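# Push the trolley down the hall beside the box

## Task

Drive the trolley with the yellow top down the hall and park it next to the cardboard box, on the side of the box facing the hall, still standing upright on its wheels. The box must not be shifted, and the robot must not tip over or finish leaning, or the task is failed.

## Robot and tools

ROBOT. The LinearBot has a base that can drive forward, sideways and turn on the spot, plus a column about 1.7 m tall. A carriage rides up and down this column (joint lift_m, 0 to 1 m). It holds two six-joint arms, each ending in a five-finger hand. The arm bases sit about 0.57 m + lift_m above the floor, and parts of the carriage reach 0.15 m below that. A hand point can get 0.78 m from its shoulder but only about 0.4 m below the arm base. In the parked pose, joints 1 to 6 read 0, 0.05, 0.05, 1.45, 0, 0, and the robot is about 0.85 m wide and 0.65 m long. Cameras: carriage_camera is fixed to the carriage, facing forward and tilted roughly 20 degrees down. left_wrist_camera and right_wrist_camera sit on the little-finger side of each wrist and aim at that hand's point. All images are 896x504 pixels.

FRAMES. The base frame has its origin on the floor below the base centre, with x forward, y left and z up, in metres. The left_hand and right_hand readings give each hand point in this frame. The hand point is 0.045 m in front of the palm, and the real hand usually sits somewhat lower than the reading. The odometry frame is the base frame as it was at scene start. base_odometry only counts wheel rotation, so wheel slip shows up as travel. Heading is in radians, left positive, from -3.142 to 3.142.

move. One call runs one action. The action is made from "base", "joints", "speeds" and "min_time_s". "cameras" and "blocking" only control what comes back and when.
- base: a single object holding exactly one key. Each key is a relative offset from where the base last measured itself, not a pose. translate_m moves straight, forward positive, -2 to 2 m. strafe_m moves sideways, left positive, -2 to 2 m. rotate_rad turns in place, counter-clockwise (left) positive, -6.3 to 6.3 rad.
- joints: one object for both arms and the lift, keyed by joint name. Each value is an absolute target.
  - lift_m: 0 to 1 m.
  - <side>_joint1_rad: -2.617 to 3.054, turns the arm about the vertical, 0 forward, positive left.
  - joint2: 0 to 3.141, shoulder. 0 puts the upper arm back and level, 1.57 upright, 3.14 forward and level.
  - joint3: 0 to 3.141, elbow, 0 folded and 3.14 straight.
  - joint4: -1.57 to 1.57, wrist pitch, positive lifts the fingertips.
  - joint5: -1.57 to 1.57, wrist yaw, positive swings the fingertips right.
  - joint6: -2.094 to 2.094, roll about the finger direction.
  - Hand keys (<side>_hand_little, ring, middle, index, thumb_bend): -1 to 1, +1 straight/open, -1 curled. thumb_turn: +1 beside the palm, -1 opposite the fingers.
  - <side>_hand_force_limit: -1 to 1, a closing-force setting of about 0 to 10 N (15 N for the thumb).
  - <side>_hand_speed: -0.96 to 1.
  - At scene start the force limit is 0 and the hand speed is -0.8.
- speeds: top speeds for this action only. translate_m and strafe_m 0.02 to 0.5 m/s; rotate_rad 0.05 to 1.57 rad/s; lift_m 0.08 to 0.27 m/s, default 0.25.
- min_time_s: 0.1 to 8 s, the shortest duration for each arm motion. Values of 2 or more keep hand paths straighter. Too short a value makes the arm whip and overshoot.
- cameras: a list of names or ["all"]. blocking: true (the default) returns once everything is at rest. false returns within about 0.5 s while motion continues.
- An action may last at most 15 s; after 14 s it ends with "time_out". A call with no action just reports state and images.

OTHER TOOLS.
- wait: "seconds" from 0 to 10. It returns early once earlier moves have settled.
- stop: brakes everything, though the base still coasts a little.
- zoom_image: takes "camera" and "region" [x0, y0, x1, y1] in pixels from the top-left, at most 504 by 504. It only works on cameras in the newest images.
- show_instructions: shows the reference pages.
- finished_scene: ends the scene (optional "scene": 1). The trolley must stay in place without the robot.

RESULTS. The "move" line reads "done" or the worst status among the motions. base_status and joint_status use these words:
- moving, done: still running, or finished. For the base, done only means the wheels turned as commanded.
- off_target: came to rest short of the target and may still be pushing.
- contact_stop, time_out: the target was dropped and the part holds where it stopped.
- stopped: braked by a stop call.
- not_followed: a safety check withheld the arm targets, usually because the arms came too close to each other.
- limit_stop_at_motor_heat: the arm is stopped for heat.
The "pictures" line names cameras in the order of the images. on_its_own lists actions the robot took without being told. motor_effort gives percent of maximum, with the last action's peak in brackets. Joint torques are also reported, along with <side>_hand_stopped_by (moving/target/force/stalled/fault for little, ring, middle, index, thumb_bend, thumb_turn) and per-finger loads in N. MOTOR HOT warns at 75 °C. OVER-TEMPERATURE FAULT means the arm has gone limp for 30 to 60 s; resend its targets once it accepts commands again. scene_time shows time used.

CAUTIONS.
- If a move or wait is refused, or an unplanned stop hits it, the remaining move, wait and finished_scene calls in the same reply are skipped.
- Arms have no contact sensing: a blocked arm keeps pushing and snaps forward once freed.
- Never let the two arms collide or press on each other; a hard press ends the scene.
- Arms held outstretched heat up, so park them while thinking or driving long distances.
- The robot tips most easily with the carriage high, arms extended, while pushing, or when stopping abruptly. It cannot stand back up.
- For the trolley, keep the lift fairly low and the arms bent. Drive slowly, for example 0.1 to 0.2 m/s, and watch carriage_camera.
- Avoid hard hits on the box or walls. Stop the trolley short of the box so the box is never nudged.
- After a contact_stop, back off about 0.2 m before trying again.
- If a hand reading rises by centimetres with nothing commanded, or the images tilt, the robot is leaning.

Each tool is called after ">>>" in YAML: its name, and indented under it one key for each argument.

Reference images:

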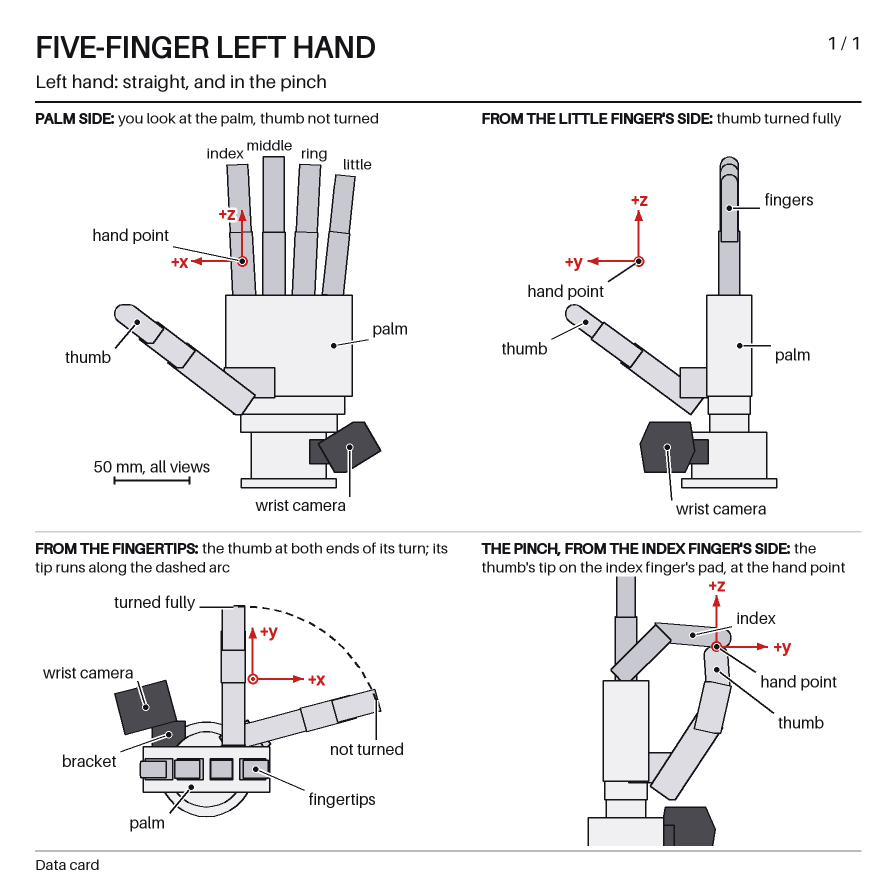

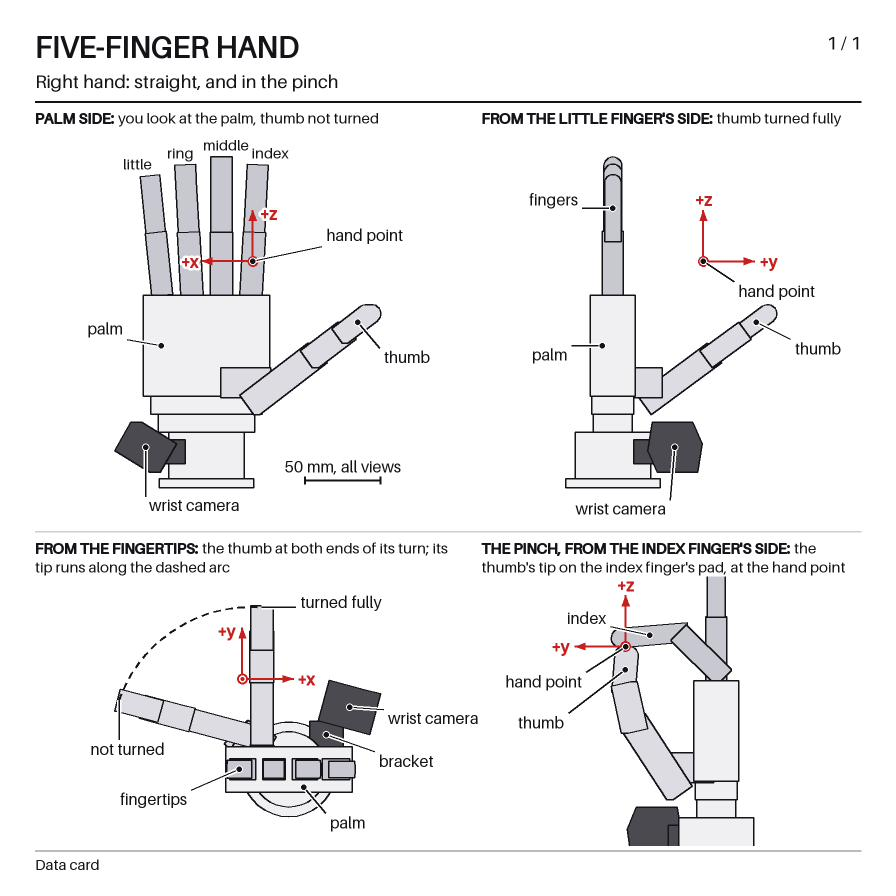

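## Session

>>> move:

Scene clock: 0.00 s.
Joint torques (N m): no reading
base_odometry: x=+0.000 y=+0.000 heading=+0.000
base_status: not commanded
joint_positions: lift_m=+0.300 left_joint1_rad=-0.006 left_joint2_rad=+0.044 left_joint3_rad=+0.031 left_joint4_rad=+1.460 left_joint5_rad=+0.039 left_joint6_rad=+0.024 right_joint1_rad=-0.006 right_joint2_rad=+0.058 right_joint3_rad=+0.056 right_joint4_rad=+1.416 right_joint5_rad=+0.015 right_joint6_rad=-0.020 left_hand_little=+1.000 left_hand_ring=+1.000 left_hand_middle=+1.000 left_hand_index=+1.000 left_hand_thumb_turn=+1.000 left_hand_thumb_bend=+1.000 left_hand_force_limit=+0.000 left_hand_speed=-0.800 right_hand_little=+1.000 right_hand_ring=+1.000 right_hand_middle=+1.000 right_hand_index=+1.000 right_hand_thumb_turn=+1.000 right_hand_thumb_bend=+1.000 right_hand_force_limit=+0.000 right_hand_speed=-0.800
joint_status: not commanded
left_hand_stopped_by: target,target,target,target,target,target
right_hand_stopped_by: target,target,target,target,target,target
left_little_load_n: 0.0
left_ring_load_n: 0.0
left_middle_load_n: 0.0
left_index_load_n: 0.0
left_thumb_bend_load_n: 0.0
left_thumb_turn_load_n: 0.0
right_little_load_n: 0.0
right_ring_load_n: 0.0
right_middle_load_n: 0.0
right_index_load_n: 0.0
right_thumb_bend_load_n: 0.0
right_thumb_turn_load_n: 0.0
motor_effort: lift_m=+38 drive_wheels=-2
left_hand: x=+0.3209 y=+0.2810 z=+1.2914 quat_wxyz=(+0.711, -0.029, +0.058, -0.700) (m; base frame)
right_hand: x=+0.3296 y=-0.2925 z=+1.2962 quat_wxyz=(+0.695, -0.051, +0.061, -0.714) (m; base frame)
pictures: carriage_camera, left_wrist_camera, right_wrist_camera

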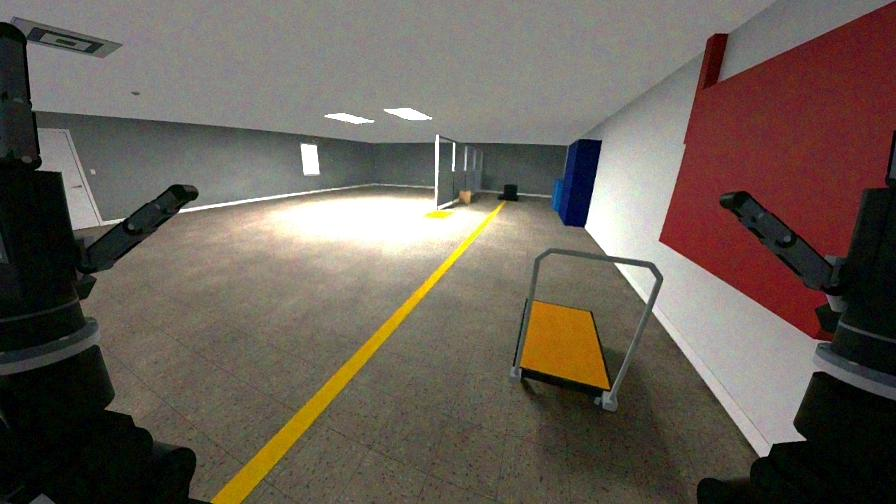

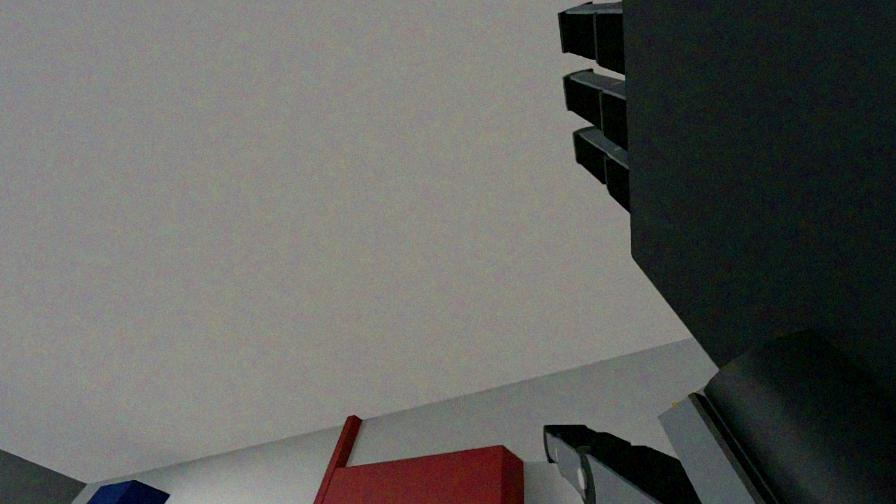

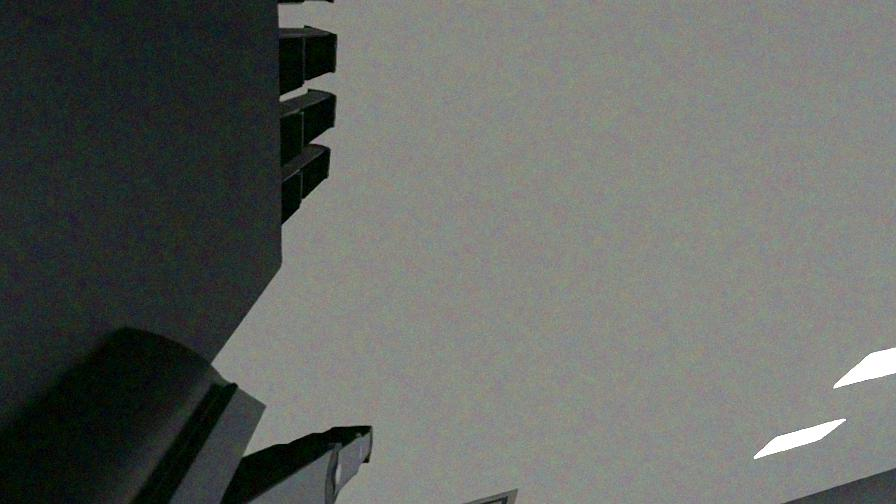

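>>> zoom_image:
  camera: "carriage_camera"
  region: [380, 120, 620, 260]

>>> zoom_image:
  camera: "carriage_camera"
  region: [440, 230, 720, 430]

Scaled by 2.100 from the camera's 896x504 image, which has a finer 1280x720 frame.

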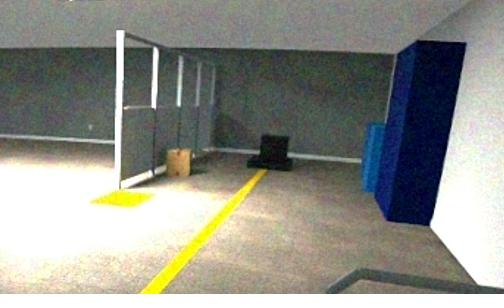

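Scaled by 1.800 from the camera's 896x504 image, which has a finer 1280x720 frame.

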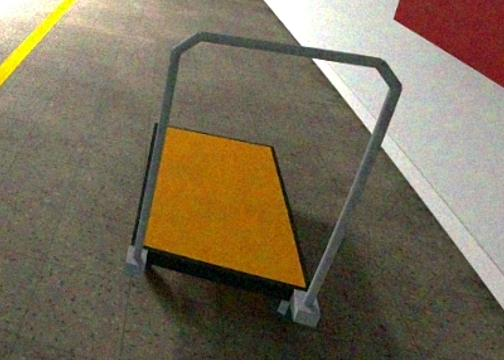

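>>> move:
  base: {"rotate_rad": -0.38}
  speeds: {"rotate_rad": 0.5}
  joints: {"left_joint1_rad": -0.4}
  cameras: ["carriage_camera"]

>>> move:
  joints: {"left_joint1_rad": 0, "left_joint2_rad": 0.8, "left_joint3_rad": 0.8, "left_joint4_rad": 1.2}
  cameras: []

>>> move:
  joints: {"left_joint1_rad": 0, "left_joint2_rad": 1.2, "left_joint3_rad": 0.8, "left_joint4_rad": 1.0}
  cameras: ["carriage_camera"]

Scene clock: 93.10 s.
Joint torques (N m): left_arm=[-0.34 4.33 5.41 0.06 0.15 0.06] | right_arm=[0.17 3.62 5.67 0.06 0.05 0.06]
move: done
base_odometry: x=+0.000 y=+0.000 heading=-0.380
base_status: done
joint_positions: lift_m=+0.300 left_joint1_rad=-0.394 left_joint2_rad=+0.044 left_joint3_rad=+0.031 left_joint4_rad=+1.460 left_joint5_rad=+0.039 left_joint6_rad=+0.024 right_joint1_rad=-0.006 right_joint2_rad=+0.058 right_joint3_rad=+0.056 right_joint4_rad=+1.416 right_joint5_rad=+0.015 right_joint6_rad=-0.020 left_hand_little=+1.000 left_hand_ring=+1.000 left_hand_middle=+1.000 left_hand_index=+1.000 left_hand_thumb_turn=+1.000 left_hand_thumb_bend=+1.000 left_hand_force_limit=+0.000 left_hand_speed=-0.800 right_hand_little=+1.000 right_hand_ring=+1.000 right_hand_middle=+1.000 right_hand_index=+1.000 right_hand_thumb_turn=+1.000 right_hand_thumb_bend=+1.000 right_hand_force_limit=+0.000 right_hand_speed=-0.800
joint_status: all done
left_hand_stopped_by: target,target,target,target,target,target
right_hand_stopped_by: target,target,target,target,target,target
left_little_load_n: 0.0
left_ring_load_n: 0.0
left_middle_load_n: 0.0
left_index_load_n: 0.0
left_thumb_bend_load_n: 0.0
left_thumb_turn_load_n: 0.0
right_little_load_n: 0.0
right_ring_load_n: 0.0
right_middle_load_n: 0.0
right_index_load_n: 0.0
right_thumb_bend_load_n: 0.0
right_thumb_turn_load_n: 0.0
motor_effort: lift_m=+38(39) drive_wheels=+4(9)
left_hand: x=+0.2997 y=+0.2478 z=+1.2914 quat_wxyz=(+0.563, -0.018, +0.063, -0.824) (m; base frame)
right_hand: x=+0.3296 y=-0.2925 z=+1.2962 quat_wxyz=(+0.695, -0.051, +0.061, -0.714) (m; base frame)
pictures: carriage_camera

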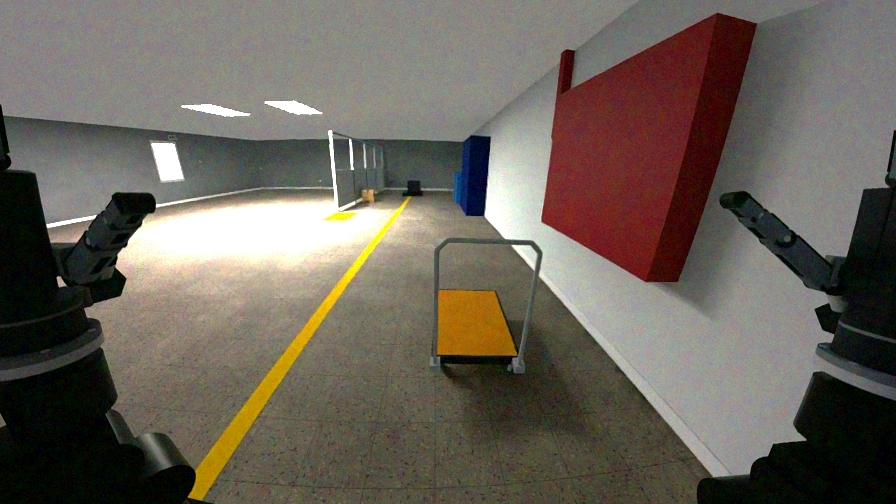

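Scene clock: 94.50 s.
Joint torques (N m): left_arm=[0.73 0.68 7.46 0.59 0.1 0.03] | right_arm=[0.14 3.6 5.7 0.08 0.04 0.06]
move: done
base_odometry: x=+0.000 y=+0.000 heading=-0.380
base_status: not commanded
joint_positions: lift_m=+0.300 left_joint1_rad=-0.006 left_joint2_rad=+0.799 left_joint3_rad=+0.778 left_joint4_rad=+1.209 left_joint5_rad=+0.039 left_joint6_rad=+0.024 right_joint1_rad=-0.006 right_joint2_rad=+0.058 right_joint3_rad=+0.056 right_joint4_rad=+1.416 right_joint5_rad=+0.015 right_joint6_rad=-0.020 left_hand_little=+1.000 left_hand_ring=+1.000 left_hand_middle=+1.000 left_hand_index=+1.000 left_hand_thumb_turn=+1.000 left_hand_thumb_bend=+1.000 left_hand_force_limit=+0.000 left_hand_speed=-0.800 right_hand_little=+1.000 right_hand_ring=+1.000 right_hand_middle=+1.000 right_hand_index=+1.000 right_hand_thumb_turn=+1.000 right_hand_thumb_bend=+1.000 right_hand_force_limit=+0.000 right_hand_speed=-0.800
joint_status: all done
left_hand_stopped_by: target,target,target,target,target,target
right_hand_stopped_by: target,target,target,target,target,target
left_little_load_n: 0.0
left_ring_load_n: 0.0
left_middle_load_n: 0.0
left_index_load_n: 0.0
left_thumb_bend_load_n: 0.0
left_thumb_turn_load_n: 0.0
right_little_load_n: 0.0
right_ring_load_n: 0.0
right_middle_load_n: 0.0
right_index_load_n: 0.0
right_thumb_bend_load_n: 0.0
right_thumb_turn_load_n: 0.0
motor_effort: lift_m=+37(38) drive_wheels=+3(4)
left_hand: x=+0.4637 y=+0.2802 z=+1.4347 quat_wxyz=(+0.698, -0.119, +0.150, -0.691) (m; base frame)
right_hand: x=+0.3296 y=-0.2925 z=+1.2962 quat_wxyz=(+0.695, -0.051, +0.061, -0.714) (m; base frame)
pictures: none
No camera images: "cameras" was empty.

Scene clock: 95.57 s.
Joint torques (N m): left_arm=[0.65 -3.55 7.43 1.85 0.12 0.08] | right_arm=[0.16 3.6 5.74 0.08 0.04 0.08]
move: done
base_odometry: x=+0.000 y=+0.000 heading=-0.380
base_status: not commanded
joint_positions: lift_m=+0.300 left_joint1_rad=-0.006 left_joint2_rad=+1.198 left_joint3_rad=+0.789 left_joint4_rad=+1.004 left_joint5_rad=+0.039 left_joint6_rad=+0.024 right_joint1_rad=-0.006 right_joint2_rad=+0.058 right_joint3_rad=+0.056 right_joint4_rad=+1.416 right_joint5_rad=+0.015 right_joint6_rad=-0.020 left_hand_little=+1.000 left_hand_ring=+1.000 left_hand_middle=+1.000 left_hand_index=+1.000 left_hand_thumb_turn=+1.000 left_hand_thumb_bend=+1.000 left_hand_force_limit=+0.000 left_hand_speed=-0.800 right_hand_little=+1.000 right_hand_ring=+1.000 right_hand_middle=+1.000 right_hand_index=+1.000 right_hand_thumb_turn=+1.000 right_hand_thumb_bend=+1.000 right_hand_force_limit=+0.000 right_hand_speed=-0.800
joint_status: all done
left_hand_stopped_by: target,target,target,target,target,target
right_hand_stopped_by: target,target,target,target,target,target
left_little_load_n: 0.0
left_ring_load_n: 0.0
left_middle_load_n: 0.0
left_index_load_n: 0.0
left_thumb_bend_load_n: 0.0
left_thumb_turn_load_n: 0.0
right_little_load_n: 0.0
right_ring_load_n: 0.0
right_middle_load_n: 0.0
right_index_load_n: 0.0
right_thumb_bend_load_n: 0.0
right_thumb_turn_load_n: 0.0
motor_effort: lift_m=+37(38) drive_wheels=+2(4)
left_hand: x=+0.6532 y=+0.2790 z=+1.2682 quat_wxyz=(+0.623, -0.314, +0.348, -0.625) (m; base frame)
right_hand: x=+0.3296 y=-0.2925 z=+1.2962 quat_wxyz=(+0.695, -0.051, +0.061, -0.714) (m; base frame)
pictures: carriage_camera

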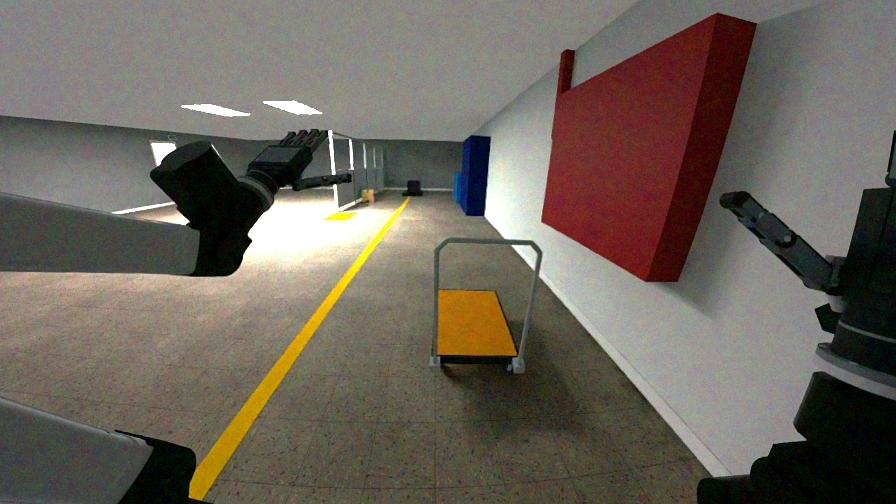

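>>> move:
  base: {"strafe_m": -0.18}
  speeds: {"strafe_m": 0.2}
  joints: {"lift_m": 0.0, "left_hand_thumb_turn": -1, "right_hand_thumb_turn": -1, "left_hand_speed": 0, "right_hand_speed": 0, "left_joint1_rad": 0, "left_joint2_rad": 0.9, "left_joint3_rad": 0.32, "left_joint4_rad": 1.52, "left_joint5_rad": -0.2, "left_joint6_rad": 0.2, "right_joint1_rad": 0, "right_joint2_rad": 0.9, "right_joint3_rad": 0.32, "right_joint4_rad": 1.52, "right_joint5_rad": 0.2, "right_joint6_rad": -0.2}
  cameras: ["carriage_camera"]

>>> move:
  base: {"translate_m": 0.3}
  speeds: {"translate_m": 0.2}
  joints: {"left_joint1_rad": -0.58, "left_joint5_rad": -0.37, "left_joint6_rad": 0.457, "right_joint1_rad": 0.58, "right_joint5_rad": 0.37, "right_joint6_rad": -0.457}
  cameras: ["all"]

Scene clock: 144.53 s.
Joint torques (N m): left_arm=[0.59 -1.1 5.81 1.38 0.2 0.19] | right_arm=[0.65 -0.8 8.44 1.57 0 -0.03]
move: done
base_odometry: x=-0.067 y=-0.167 heading=-0.381
base_status: done
joint_positions: lift_m=+0.000 left_joint1_rad=-0.005 left_joint2_rad=+0.906 left_joint3_rad=+0.323 left_joint4_rad=+1.509 left_joint5_rad=-0.193 left_joint6_rad=+0.191 right_joint1_rad=-0.006 right_joint2_rad=+0.896 right_joint3_rad=+0.294 right_joint4_rad=+1.509 right_joint5_rad=+0.195 right_joint6_rad=-0.193 left_hand_little=+1.000 left_hand_ring=+1.000 left_hand_middle=+1.000 left_hand_index=+1.000 left_hand_thumb_turn=-1.000 left_hand_thumb_bend=+1.000 left_hand_force_limit=+0.000 left_hand_speed=+0.000 right_hand_little=+1.000 right_hand_ring=+1.000 right_hand_middle=+1.000 right_hand_index=+1.000 right_hand_thumb_turn=-1.000 right_hand_thumb_bend=+1.000 right_hand_force_limit=+0.000 right_hand_speed=+0.000
joint_status: all done
left_hand_stopped_by: target,target,target,target,target,target
right_hand_stopped_by: target,target,target,target,target,target
left_little_load_n: 0.0
left_ring_load_n: 0.0
left_middle_load_n: 0.0
left_index_load_n: 0.0
left_thumb_bend_load_n: 0.0
left_thumb_turn_load_n: 0.0
right_little_load_n: 0.0
right_ring_load_n: 0.0
right_middle_load_n: 0.0
right_index_load_n: 0.0
right_thumb_bend_load_n: 0.0
right_thumb_turn_load_n: 0.0
motor_effort: lift_m=+32(35) drive_wheels=-10(13)
left_hand: x=+0.5335 y=+0.3358 z=+0.9646 quat_wxyz=(+0.746, -0.271, +0.186, -0.579) (m; base frame)
right_hand: x=+0.5331 y=-0.3396 z=+0.9541 quat_wxyz=(+0.571, -0.191, +0.278, -0.748) (m; base frame)
pictures: carriage_camera

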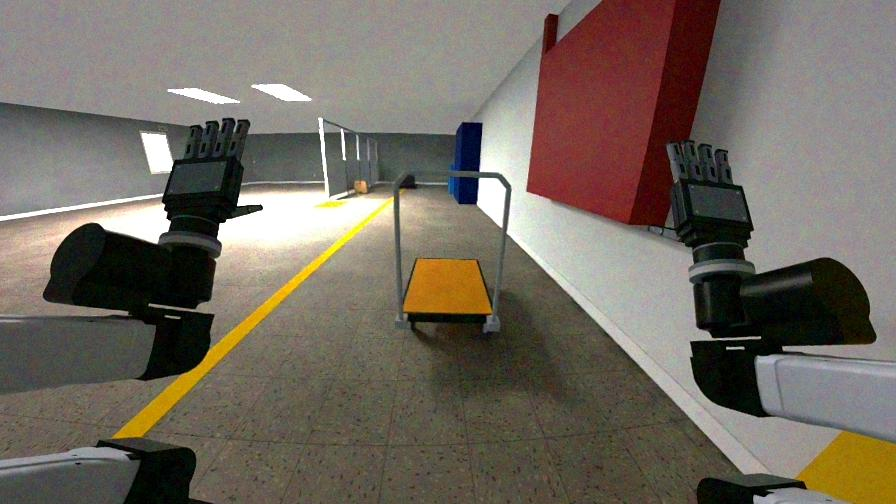

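Scene clock: 147.13 s.
Joint torques (N m): left_arm=[-0.38 -1.06 5.65 1.34 0.31 0.2] | right_arm=[0.54 -0.88 8.42 1.43 -0.11 -0.03]
move: done
base_odometry: x=+0.212 y=-0.279 heading=-0.381
base_status: done
joint_positions: lift_m=+0.000 left_joint1_rad=-0.574 left_joint2_rad=+0.906 left_joint3_rad=+0.323 left_joint4_rad=+1.513 left_joint5_rad=-0.363 left_joint6_rad=+0.448 right_joint1_rad=+0.575 right_joint2_rad=+0.896 right_joint3_rad=+0.295 right_joint4_rad=+1.514 right_joint5_rad=+0.362 right_joint6_rad=-0.450 left_hand_little=+1.000 left_hand_ring=+1.000 left_hand_middle=+1.000 left_hand_index=+1.000 left_hand_thumb_turn=-1.000 left_hand_thumb_bend=+1.000 left_hand_force_limit=+0.000 left_hand_speed=+0.000 right_hand_little=+1.000 right_hand_ring=+1.000 right_hand_middle=+1.000 right_hand_index=+1.000 right_hand_thumb_turn=-1.000 right_hand_thumb_bend=+1.000 right_hand_force_limit=+0.000 right_hand_speed=+0.000
joint_status: all done
left_hand_stopped_by: target,target,target,target,target,target
right_hand_stopped_by: target,target,target,target,target,target
left_little_load_n: 0.0
left_ring_load_n: 0.0
left_middle_load_n: 0.0
left_index_load_n: 0.0
left_thumb_bend_load_n: 0.0
left_thumb_turn_load_n: 0.0
right_little_load_n: 0.0
right_ring_load_n: 0.0
right_middle_load_n: -0.5
right_index_load_n: 0.0
right_thumb_bend_load_n: 0.0
right_thumb_turn_load_n: 0.0
motor_effort: lift_m=+32(34) drive_wheels=-4(11)
left_hand: x=+0.5159 y=+0.2111 z=+0.9541 quat_wxyz=(+0.660, -0.249, +0.252, -0.663) (m; base frame)
right_hand: x=+0.5152 y=-0.2113 z=+0.9444 quat_wxyz=(+0.659, -0.260, +0.250, -0.660) (m; base frame)
pictures: carriage_camera, left_wrist_camera, right_wrist_camera

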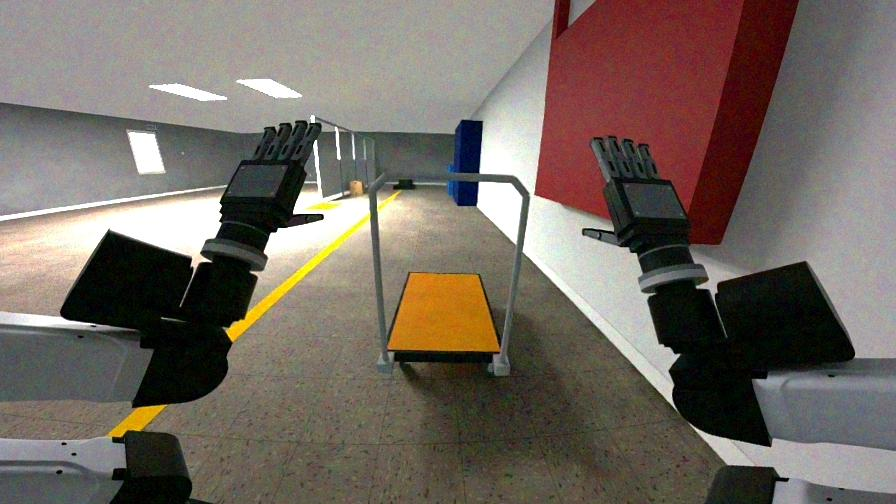

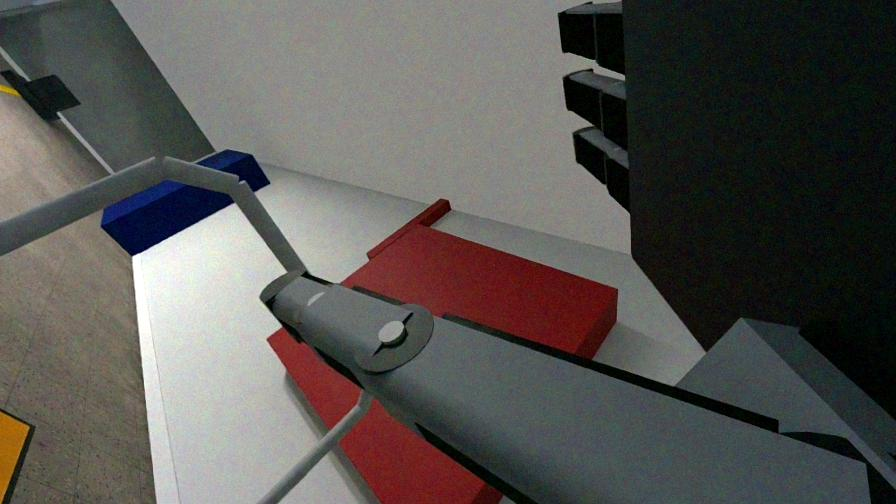

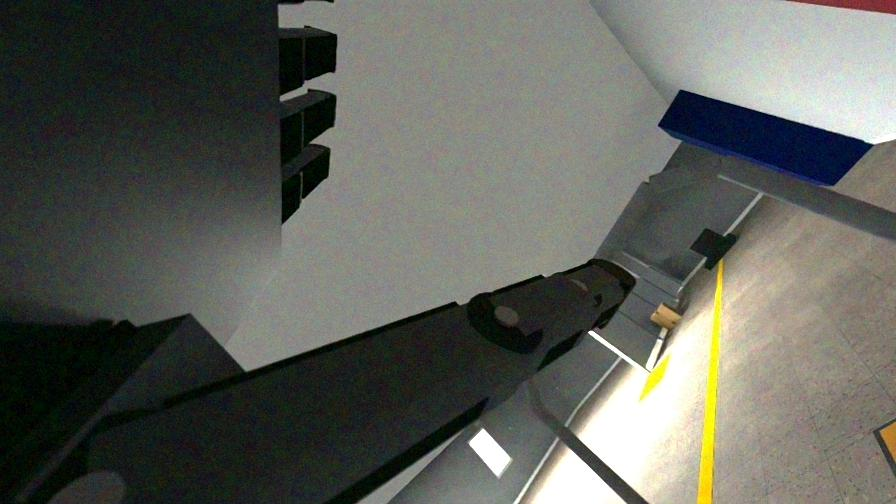

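>>> move:
  base: {"translate_m": 0.3}
  speeds: {"translate_m": 0.2}
  joints: {"left_joint1_rad": -0.85, "left_joint2_rad": 1.111, "left_joint3_rad": 0.561, "left_joint4_rad": 1.456, "left_joint5_rad": -0.612, "left_joint6_rad": 0.632, "right_joint1_rad": 0.85, "right_joint2_rad": 1.111, "right_joint3_rad": 0.59, "right_joint4_rad": 1.456, "right_joint5_rad": 0.612, "right_joint6_rad": -0.632}
  cameras: ["all"]

Scene clock: 179.07 s.
Joint torques (N m): left_arm=[-0.62 -1.43 7.82 1.09 0.39 0.17] | right_arm=[0.54 -2.06 8.36 1.15 -0.26 -0.02]
move: done
base_odometry: x=+0.490 y=-0.391 heading=-0.382
base_status: done
joint_positions: lift_m=+0.000 left_joint1_rad=-0.844 left_joint2_rad=+1.103 left_joint3_rad=+0.537 left_joint4_rad=+1.464 left_joint5_rad=-0.605 left_joint6_rad=+0.623 right_joint1_rad=+0.845 right_joint2_rad=+1.104 right_joint3_rad=+0.565 right_joint4_rad=+1.467 right_joint5_rad=+0.605 right_joint6_rad=-0.625 left_hand_little=+1.000 left_hand_ring=+1.000 left_hand_middle=+1.000 left_hand_index=+1.000 left_hand_thumb_turn=-1.000 left_hand_thumb_bend=+1.000 left_hand_force_limit=+0.000 left_hand_speed=+0.000 right_hand_little=+1.000 right_hand_ring=+1.000 right_hand_middle=+1.000 right_hand_index=+1.000 right_hand_thumb_turn=-1.000 right_hand_thumb_bend=+1.000 right_hand_force_limit=+0.000 right_hand_speed=+0.000
joint_status: all done
left_hand_stopped_by: target,target,target,target,target,target
right_hand_stopped_by: target,target,target,target,target,target
left_little_load_n: 0.0
left_ring_load_n: 0.0
left_middle_load_n: 0.0
left_index_load_n: 0.0
left_thumb_bend_load_n: 0.0
left_thumb_turn_load_n: 0.0
right_little_load_n: 0.0
right_ring_load_n: 0.0
right_middle_load_n: 0.0
right_index_load_n: 0.0
right_thumb_bend_load_n: 0.0
right_thumb_turn_load_n: 0.0
motor_effort: lift_m=+33(34) drive_wheels=-5(11)
left_hand: x=+0.5365 y=+0.1477 z=+0.9577 quat_wxyz=(+0.640, -0.297, +0.300, -0.642) (m; base frame)
right_hand: x=+0.5353 y=-0.1489 z=+0.9700 quat_wxyz=(+0.648, -0.287, +0.298, -0.640) (m; base frame)
pictures: carriage_camera, left_wrist_camera, right_wrist_camera

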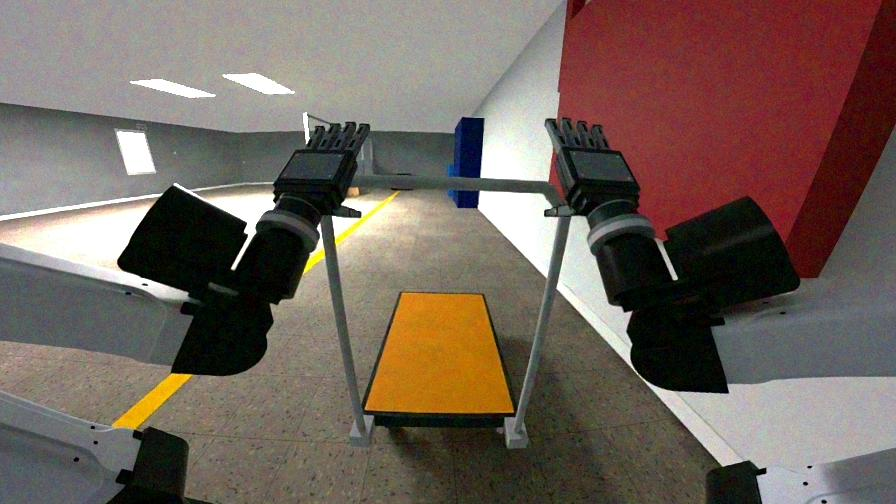

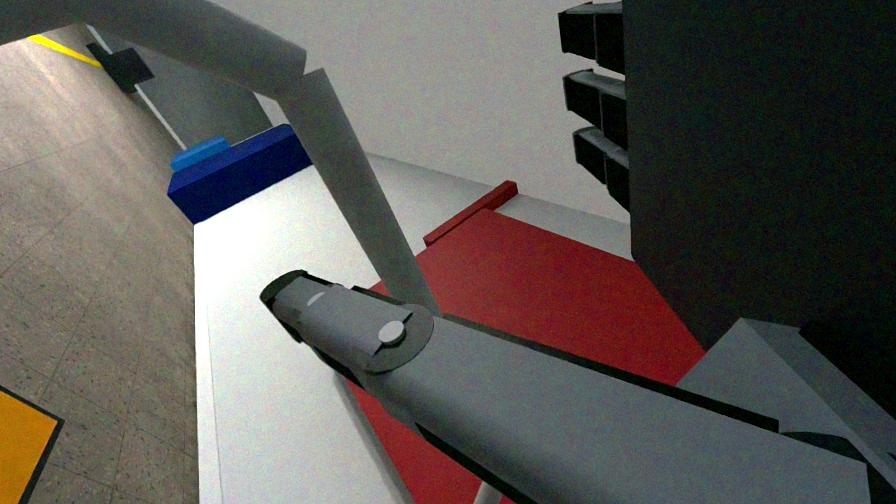

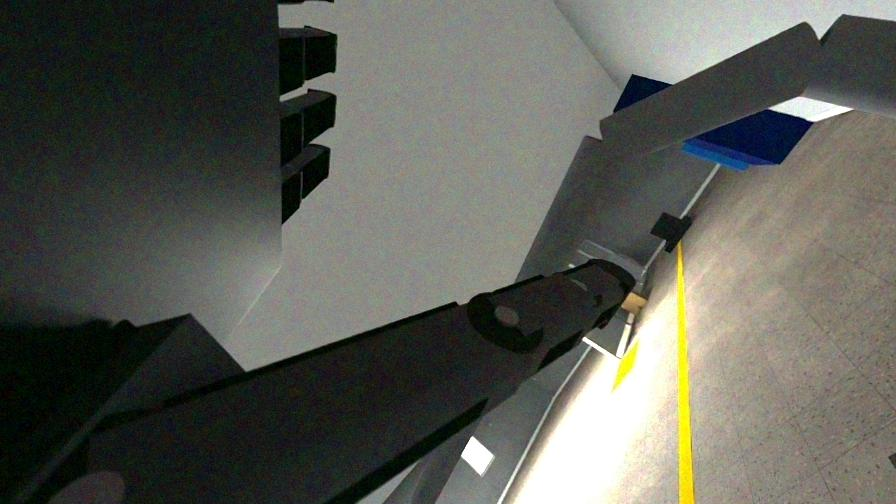

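>>> move:
  base: {"translate_m": 0.12}
  speeds: {"translate_m": 0.1}
  joints: {"right_joint3_rad": 0.555}
  cameras: ["all"]

Scene clock: 188.20 s.
Joint torques (N m): left_arm=[-0.46 -1.39 7.9 1.12 0.4 0.17] | right_arm=[0.59 -2.06 5.3 1.13 -0.25 -0.02]
move: done
base_odometry: x=+0.601 y=-0.436 heading=-0.382
base_status: done
joint_positions: lift_m=+0.000 left_joint1_rad=-0.844 left_joint2_rad=+1.103 left_joint3_rad=+0.537 left_joint4_rad=+1.463 left_joint5_rad=-0.606 left_joint6_rad=+0.623 right_joint1_rad=+0.845 right_joint2_rad=+1.104 right_joint3_rad=+0.565 right_joint4_rad=+1.465 right_joint5_rad=+0.605 right_joint6_rad=-0.625 left_hand_little=+1.000 left_hand_ring=+1.000 left_hand_middle=+1.000 left_hand_index=+1.000 left_hand_thumb_turn=-1.000 left_hand_thumb_bend=+1.000 left_hand_force_limit=+0.000 left_hand_speed=+0.000 right_hand_little=+1.000 right_hand_ring=+1.000 right_hand_middle=+1.000 right_hand_index=+1.000 right_hand_thumb_turn=-1.000 right_hand_thumb_bend=+1.000 right_hand_force_limit=+0.000 right_hand_speed=+0.000
joint_status: all done
left_hand_stopped_by: target,target,target,target,target,target
right_hand_stopped_by: target,target,target,target,target,target
left_little_load_n: 0.0
left_ring_load_n: 0.0
left_middle_load_n: 0.0
left_index_load_n: 0.0
left_thumb_bend_load_n: 0.0
left_thumb_turn_load_n: 0.0
right_little_load_n: 0.0
right_ring_load_n: -0.5
right_middle_load_n: 0.0
right_index_load_n: 0.0
right_thumb_bend_load_n: 0.0
right_thumb_turn_load_n: 0.0
motor_effort: lift_m=+33(35) drive_wheels=-4(11)
left_hand: x=+0.5366 y=+0.1476 z=+0.9575 quat_wxyz=(+0.640, -0.297, +0.300, -0.642) (m; base frame)
right_hand: x=+0.5355 y=-0.1487 z=+0.9696 quat_wxyz=(+0.647, -0.288, +0.298, -0.640) (m; base frame)
pictures: carriage_camera, left_wrist_camera, right_wrist_camera

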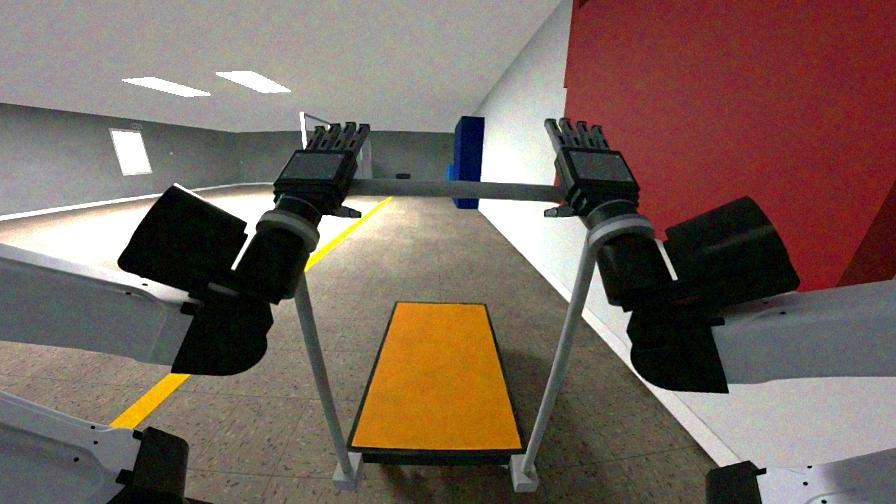

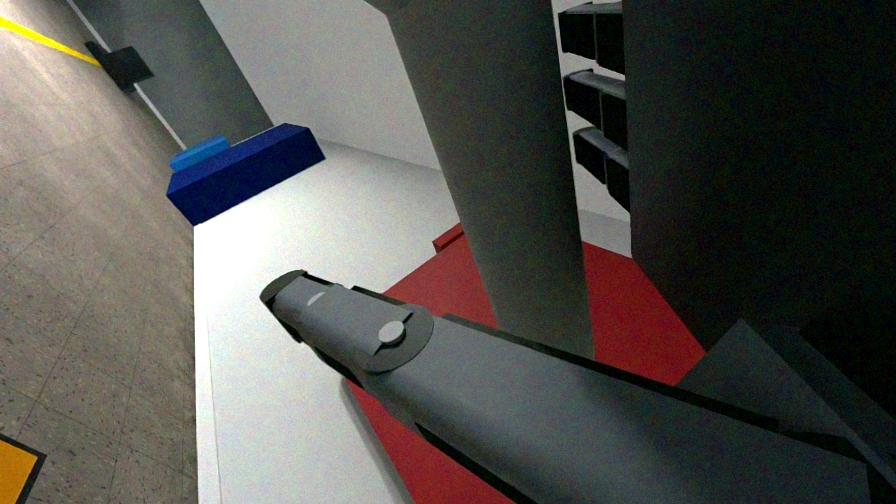

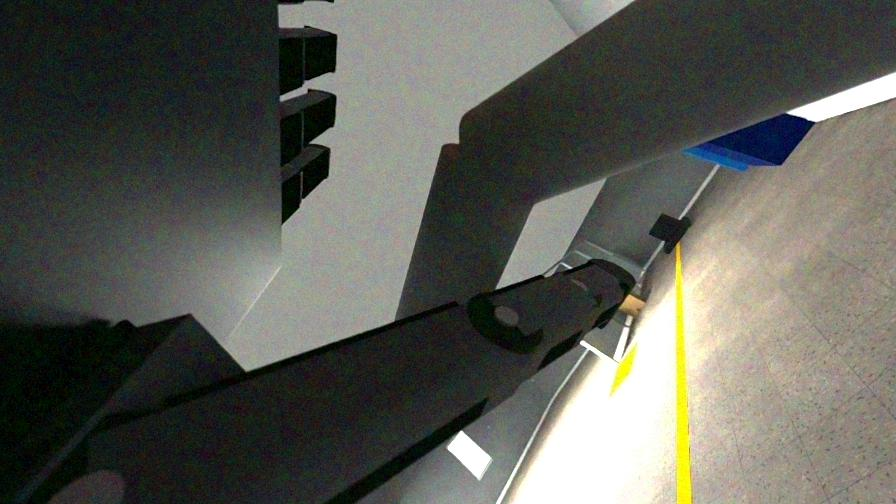

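>>> move:
  base: {"strafe_m": 0.027}
  speeds: {"strafe_m": 0.05}
  joints: {"right_joint3_rad": 0.52}
  cameras: ["all"]

Scene clock: 210.17 s.
Joint torques (N m): left_arm=[-0.46 -1.39 7.88 1.15 0.43 0.18] | right_arm=[0.5 -2.25 5.34 1.22 -0.21 -0.02]
move: done
base_odometry: x=+0.611 y=-0.411 heading=-0.382
base_status: done
joint_positions: lift_m=+0.000 left_joint1_rad=-0.844 left_joint2_rad=+1.103 left_joint3_rad=+0.537 left_joint4_rad=+1.462 left_joint5_rad=-0.606 left_joint6_rad=+0.623 right_joint1_rad=+0.845 right_joint2_rad=+1.104 right_joint3_rad=+0.532 right_joint4_rad=+1.465 right_joint5_rad=+0.606 right_joint6_rad=-0.625 left_hand_little=+1.000 left_hand_ring=+1.000 left_hand_middle=+1.000 left_hand_index=+1.000 left_hand_thumb_turn=-1.000 left_hand_thumb_bend=+1.000 left_hand_force_limit=+0.000 left_hand_speed=+0.000 right_hand_little=+1.000 right_hand_ring=+1.000 right_hand_middle=+1.000 right_hand_index=+1.000 right_hand_thumb_turn=-1.000 right_hand_thumb_bend=+1.000 right_hand_force_limit=+0.000 right_hand_speed=+0.000
joint_status: all done
left_hand_stopped_by: target,target,target,target,target,target
right_hand_stopped_by: target,target,target,target,target,target
left_little_load_n: 0.0
left_ring_load_n: 0.0
left_middle_load_n: 0.0
left_index_load_n: 0.0
left_thumb_bend_load_n: 0.0
left_thumb_turn_load_n: 0.0
right_little_load_n: 0.0
right_ring_load_n: 0.0
right_middle_load_n: 0.0
right_index_load_n: 0.0
right_thumb_bend_load_n: 0.0
right_thumb_turn_load_n: 0.0
motor_effort: lift_m=+32(34) drive_wheels=-4(7)
left_hand: x=+0.5367 y=+0.1476 z=+0.9572 quat_wxyz=(+0.640, -0.298, +0.301, -0.642) (m; base frame)
right_hand: x=+0.5369 y=-0.1472 z=+0.9549 quat_wxyz=(+0.640, -0.303, +0.297, -0.640) (m; base frame)
pictures: carriage_camera, left_wrist_camera, right_wrist_camera

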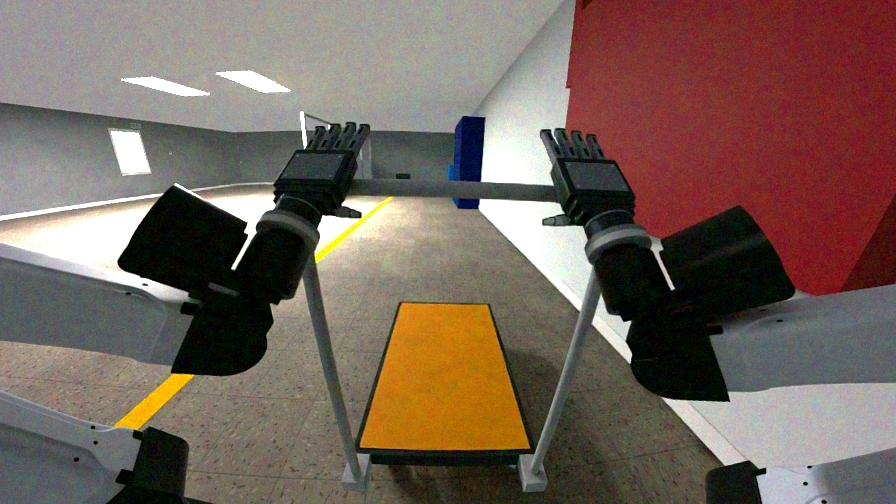

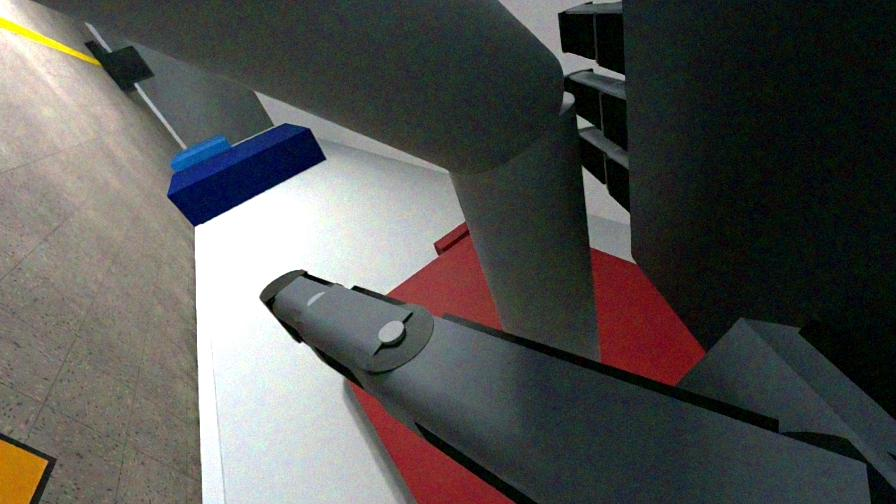

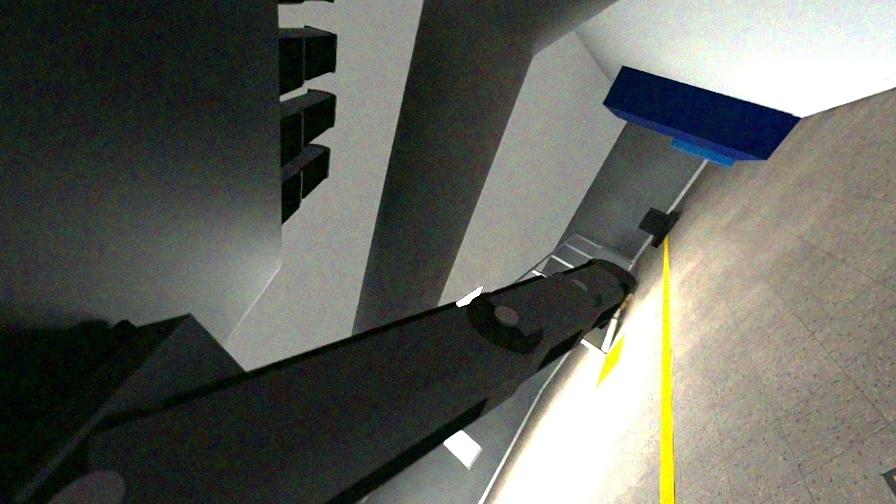

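>>> move:
  base: {"translate_m": 0.03}
  speeds: {"translate_m": 0.05}
  cameras: ["all"]

Scene clock: 216.90 s.
Joint torques (N m): left_arm=[-0.32 -1.44 7.24 1.07 0.39 0.15] | right_arm=[0.5 -2.15 5.31 1.19 -0.26 -0.02]
move: done
base_odometry: x=+0.639 y=-0.422 heading=-0.382
base_status: done
joint_positions: lift_m=+0.000 left_joint1_rad=-0.846 left_joint2_rad=+1.103 left_joint3_rad=+0.545 left_joint4_rad=+1.467 left_joint5_rad=-0.605 left_joint6_rad=+0.624 right_joint1_rad=+0.845 right_joint2_rad=+1.104 right_joint3_rad=+0.532 right_joint4_rad=+1.465 right_joint5_rad=+0.607 right_joint6_rad=-0.625 left_hand_little=+1.000 left_hand_ring=+1.000 left_hand_middle=+1.000 left_hand_index=+1.000 left_hand_thumb_turn=-1.000 left_hand_thumb_bend=+1.000 left_hand_force_limit=+0.000 left_hand_speed=+0.000 right_hand_little=+1.000 right_hand_ring=+1.000 right_hand_middle=+1.000 right_hand_index=+1.000 right_hand_thumb_turn=-1.000 right_hand_thumb_bend=+1.000 right_hand_force_limit=+0.000 right_hand_speed=+0.000
joint_status: not commanded
left_hand_stopped_by: target,target,target,target,target,target
right_hand_stopped_by: target,target,target,target,target,target
left_little_load_n: 0.0
left_ring_load_n: 0.0
left_middle_load_n: 0.0
left_index_load_n: 0.0
left_thumb_bend_load_n: 0.0
left_thumb_turn_load_n: 0.0
right_little_load_n: 0.0
right_ring_load_n: 0.0
right_middle_load_n: 0.0
right_index_load_n: 0.0
right_thumb_bend_load_n: 0.0
right_thumb_turn_load_n: 0.0
motor_effort: lift_m=+33(34) drive_wheels=-4(9)
left_hand: x=+0.5357 y=+0.1479 z=+0.9618 quat_wxyz=(+0.639, -0.297, +0.295, -0.645) (m; base frame)
right_hand: x=+0.5369 y=-0.1472 z=+0.9548 quat_wxyz=(+0.640, -0.303, +0.297, -0.640) (m; base frame)
pictures: carriage_camera, left_wrist_camera, right_wrist_camera

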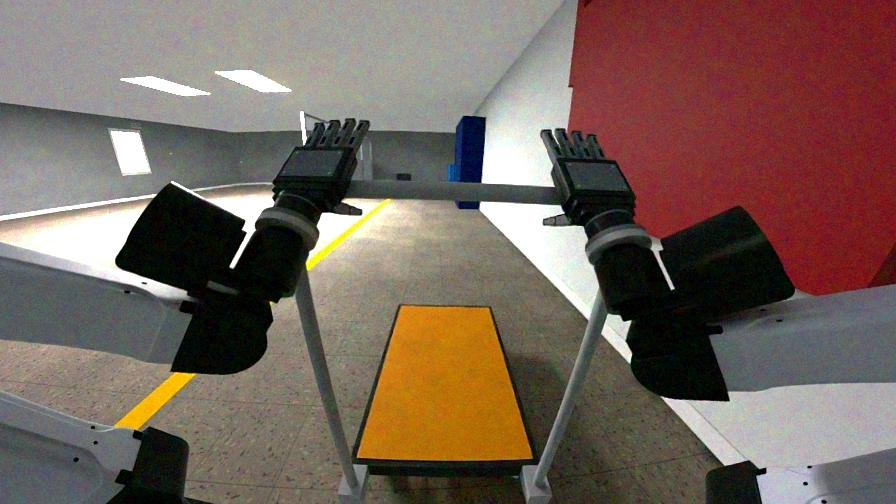

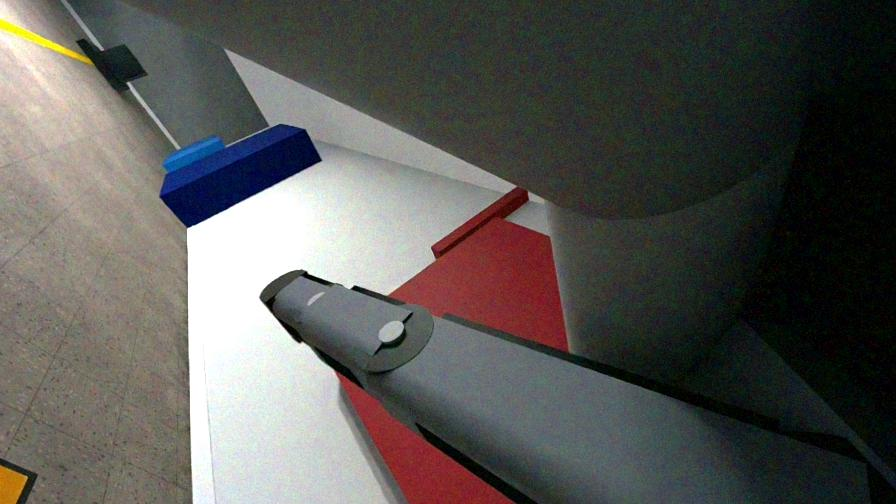

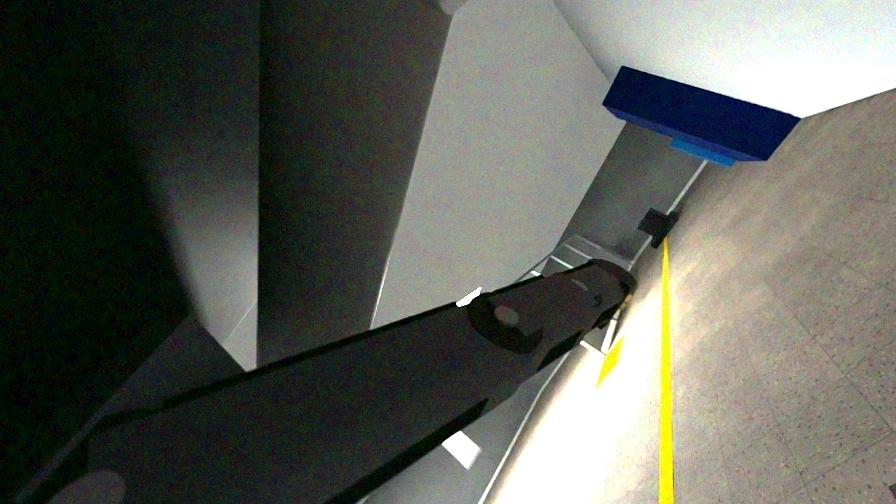

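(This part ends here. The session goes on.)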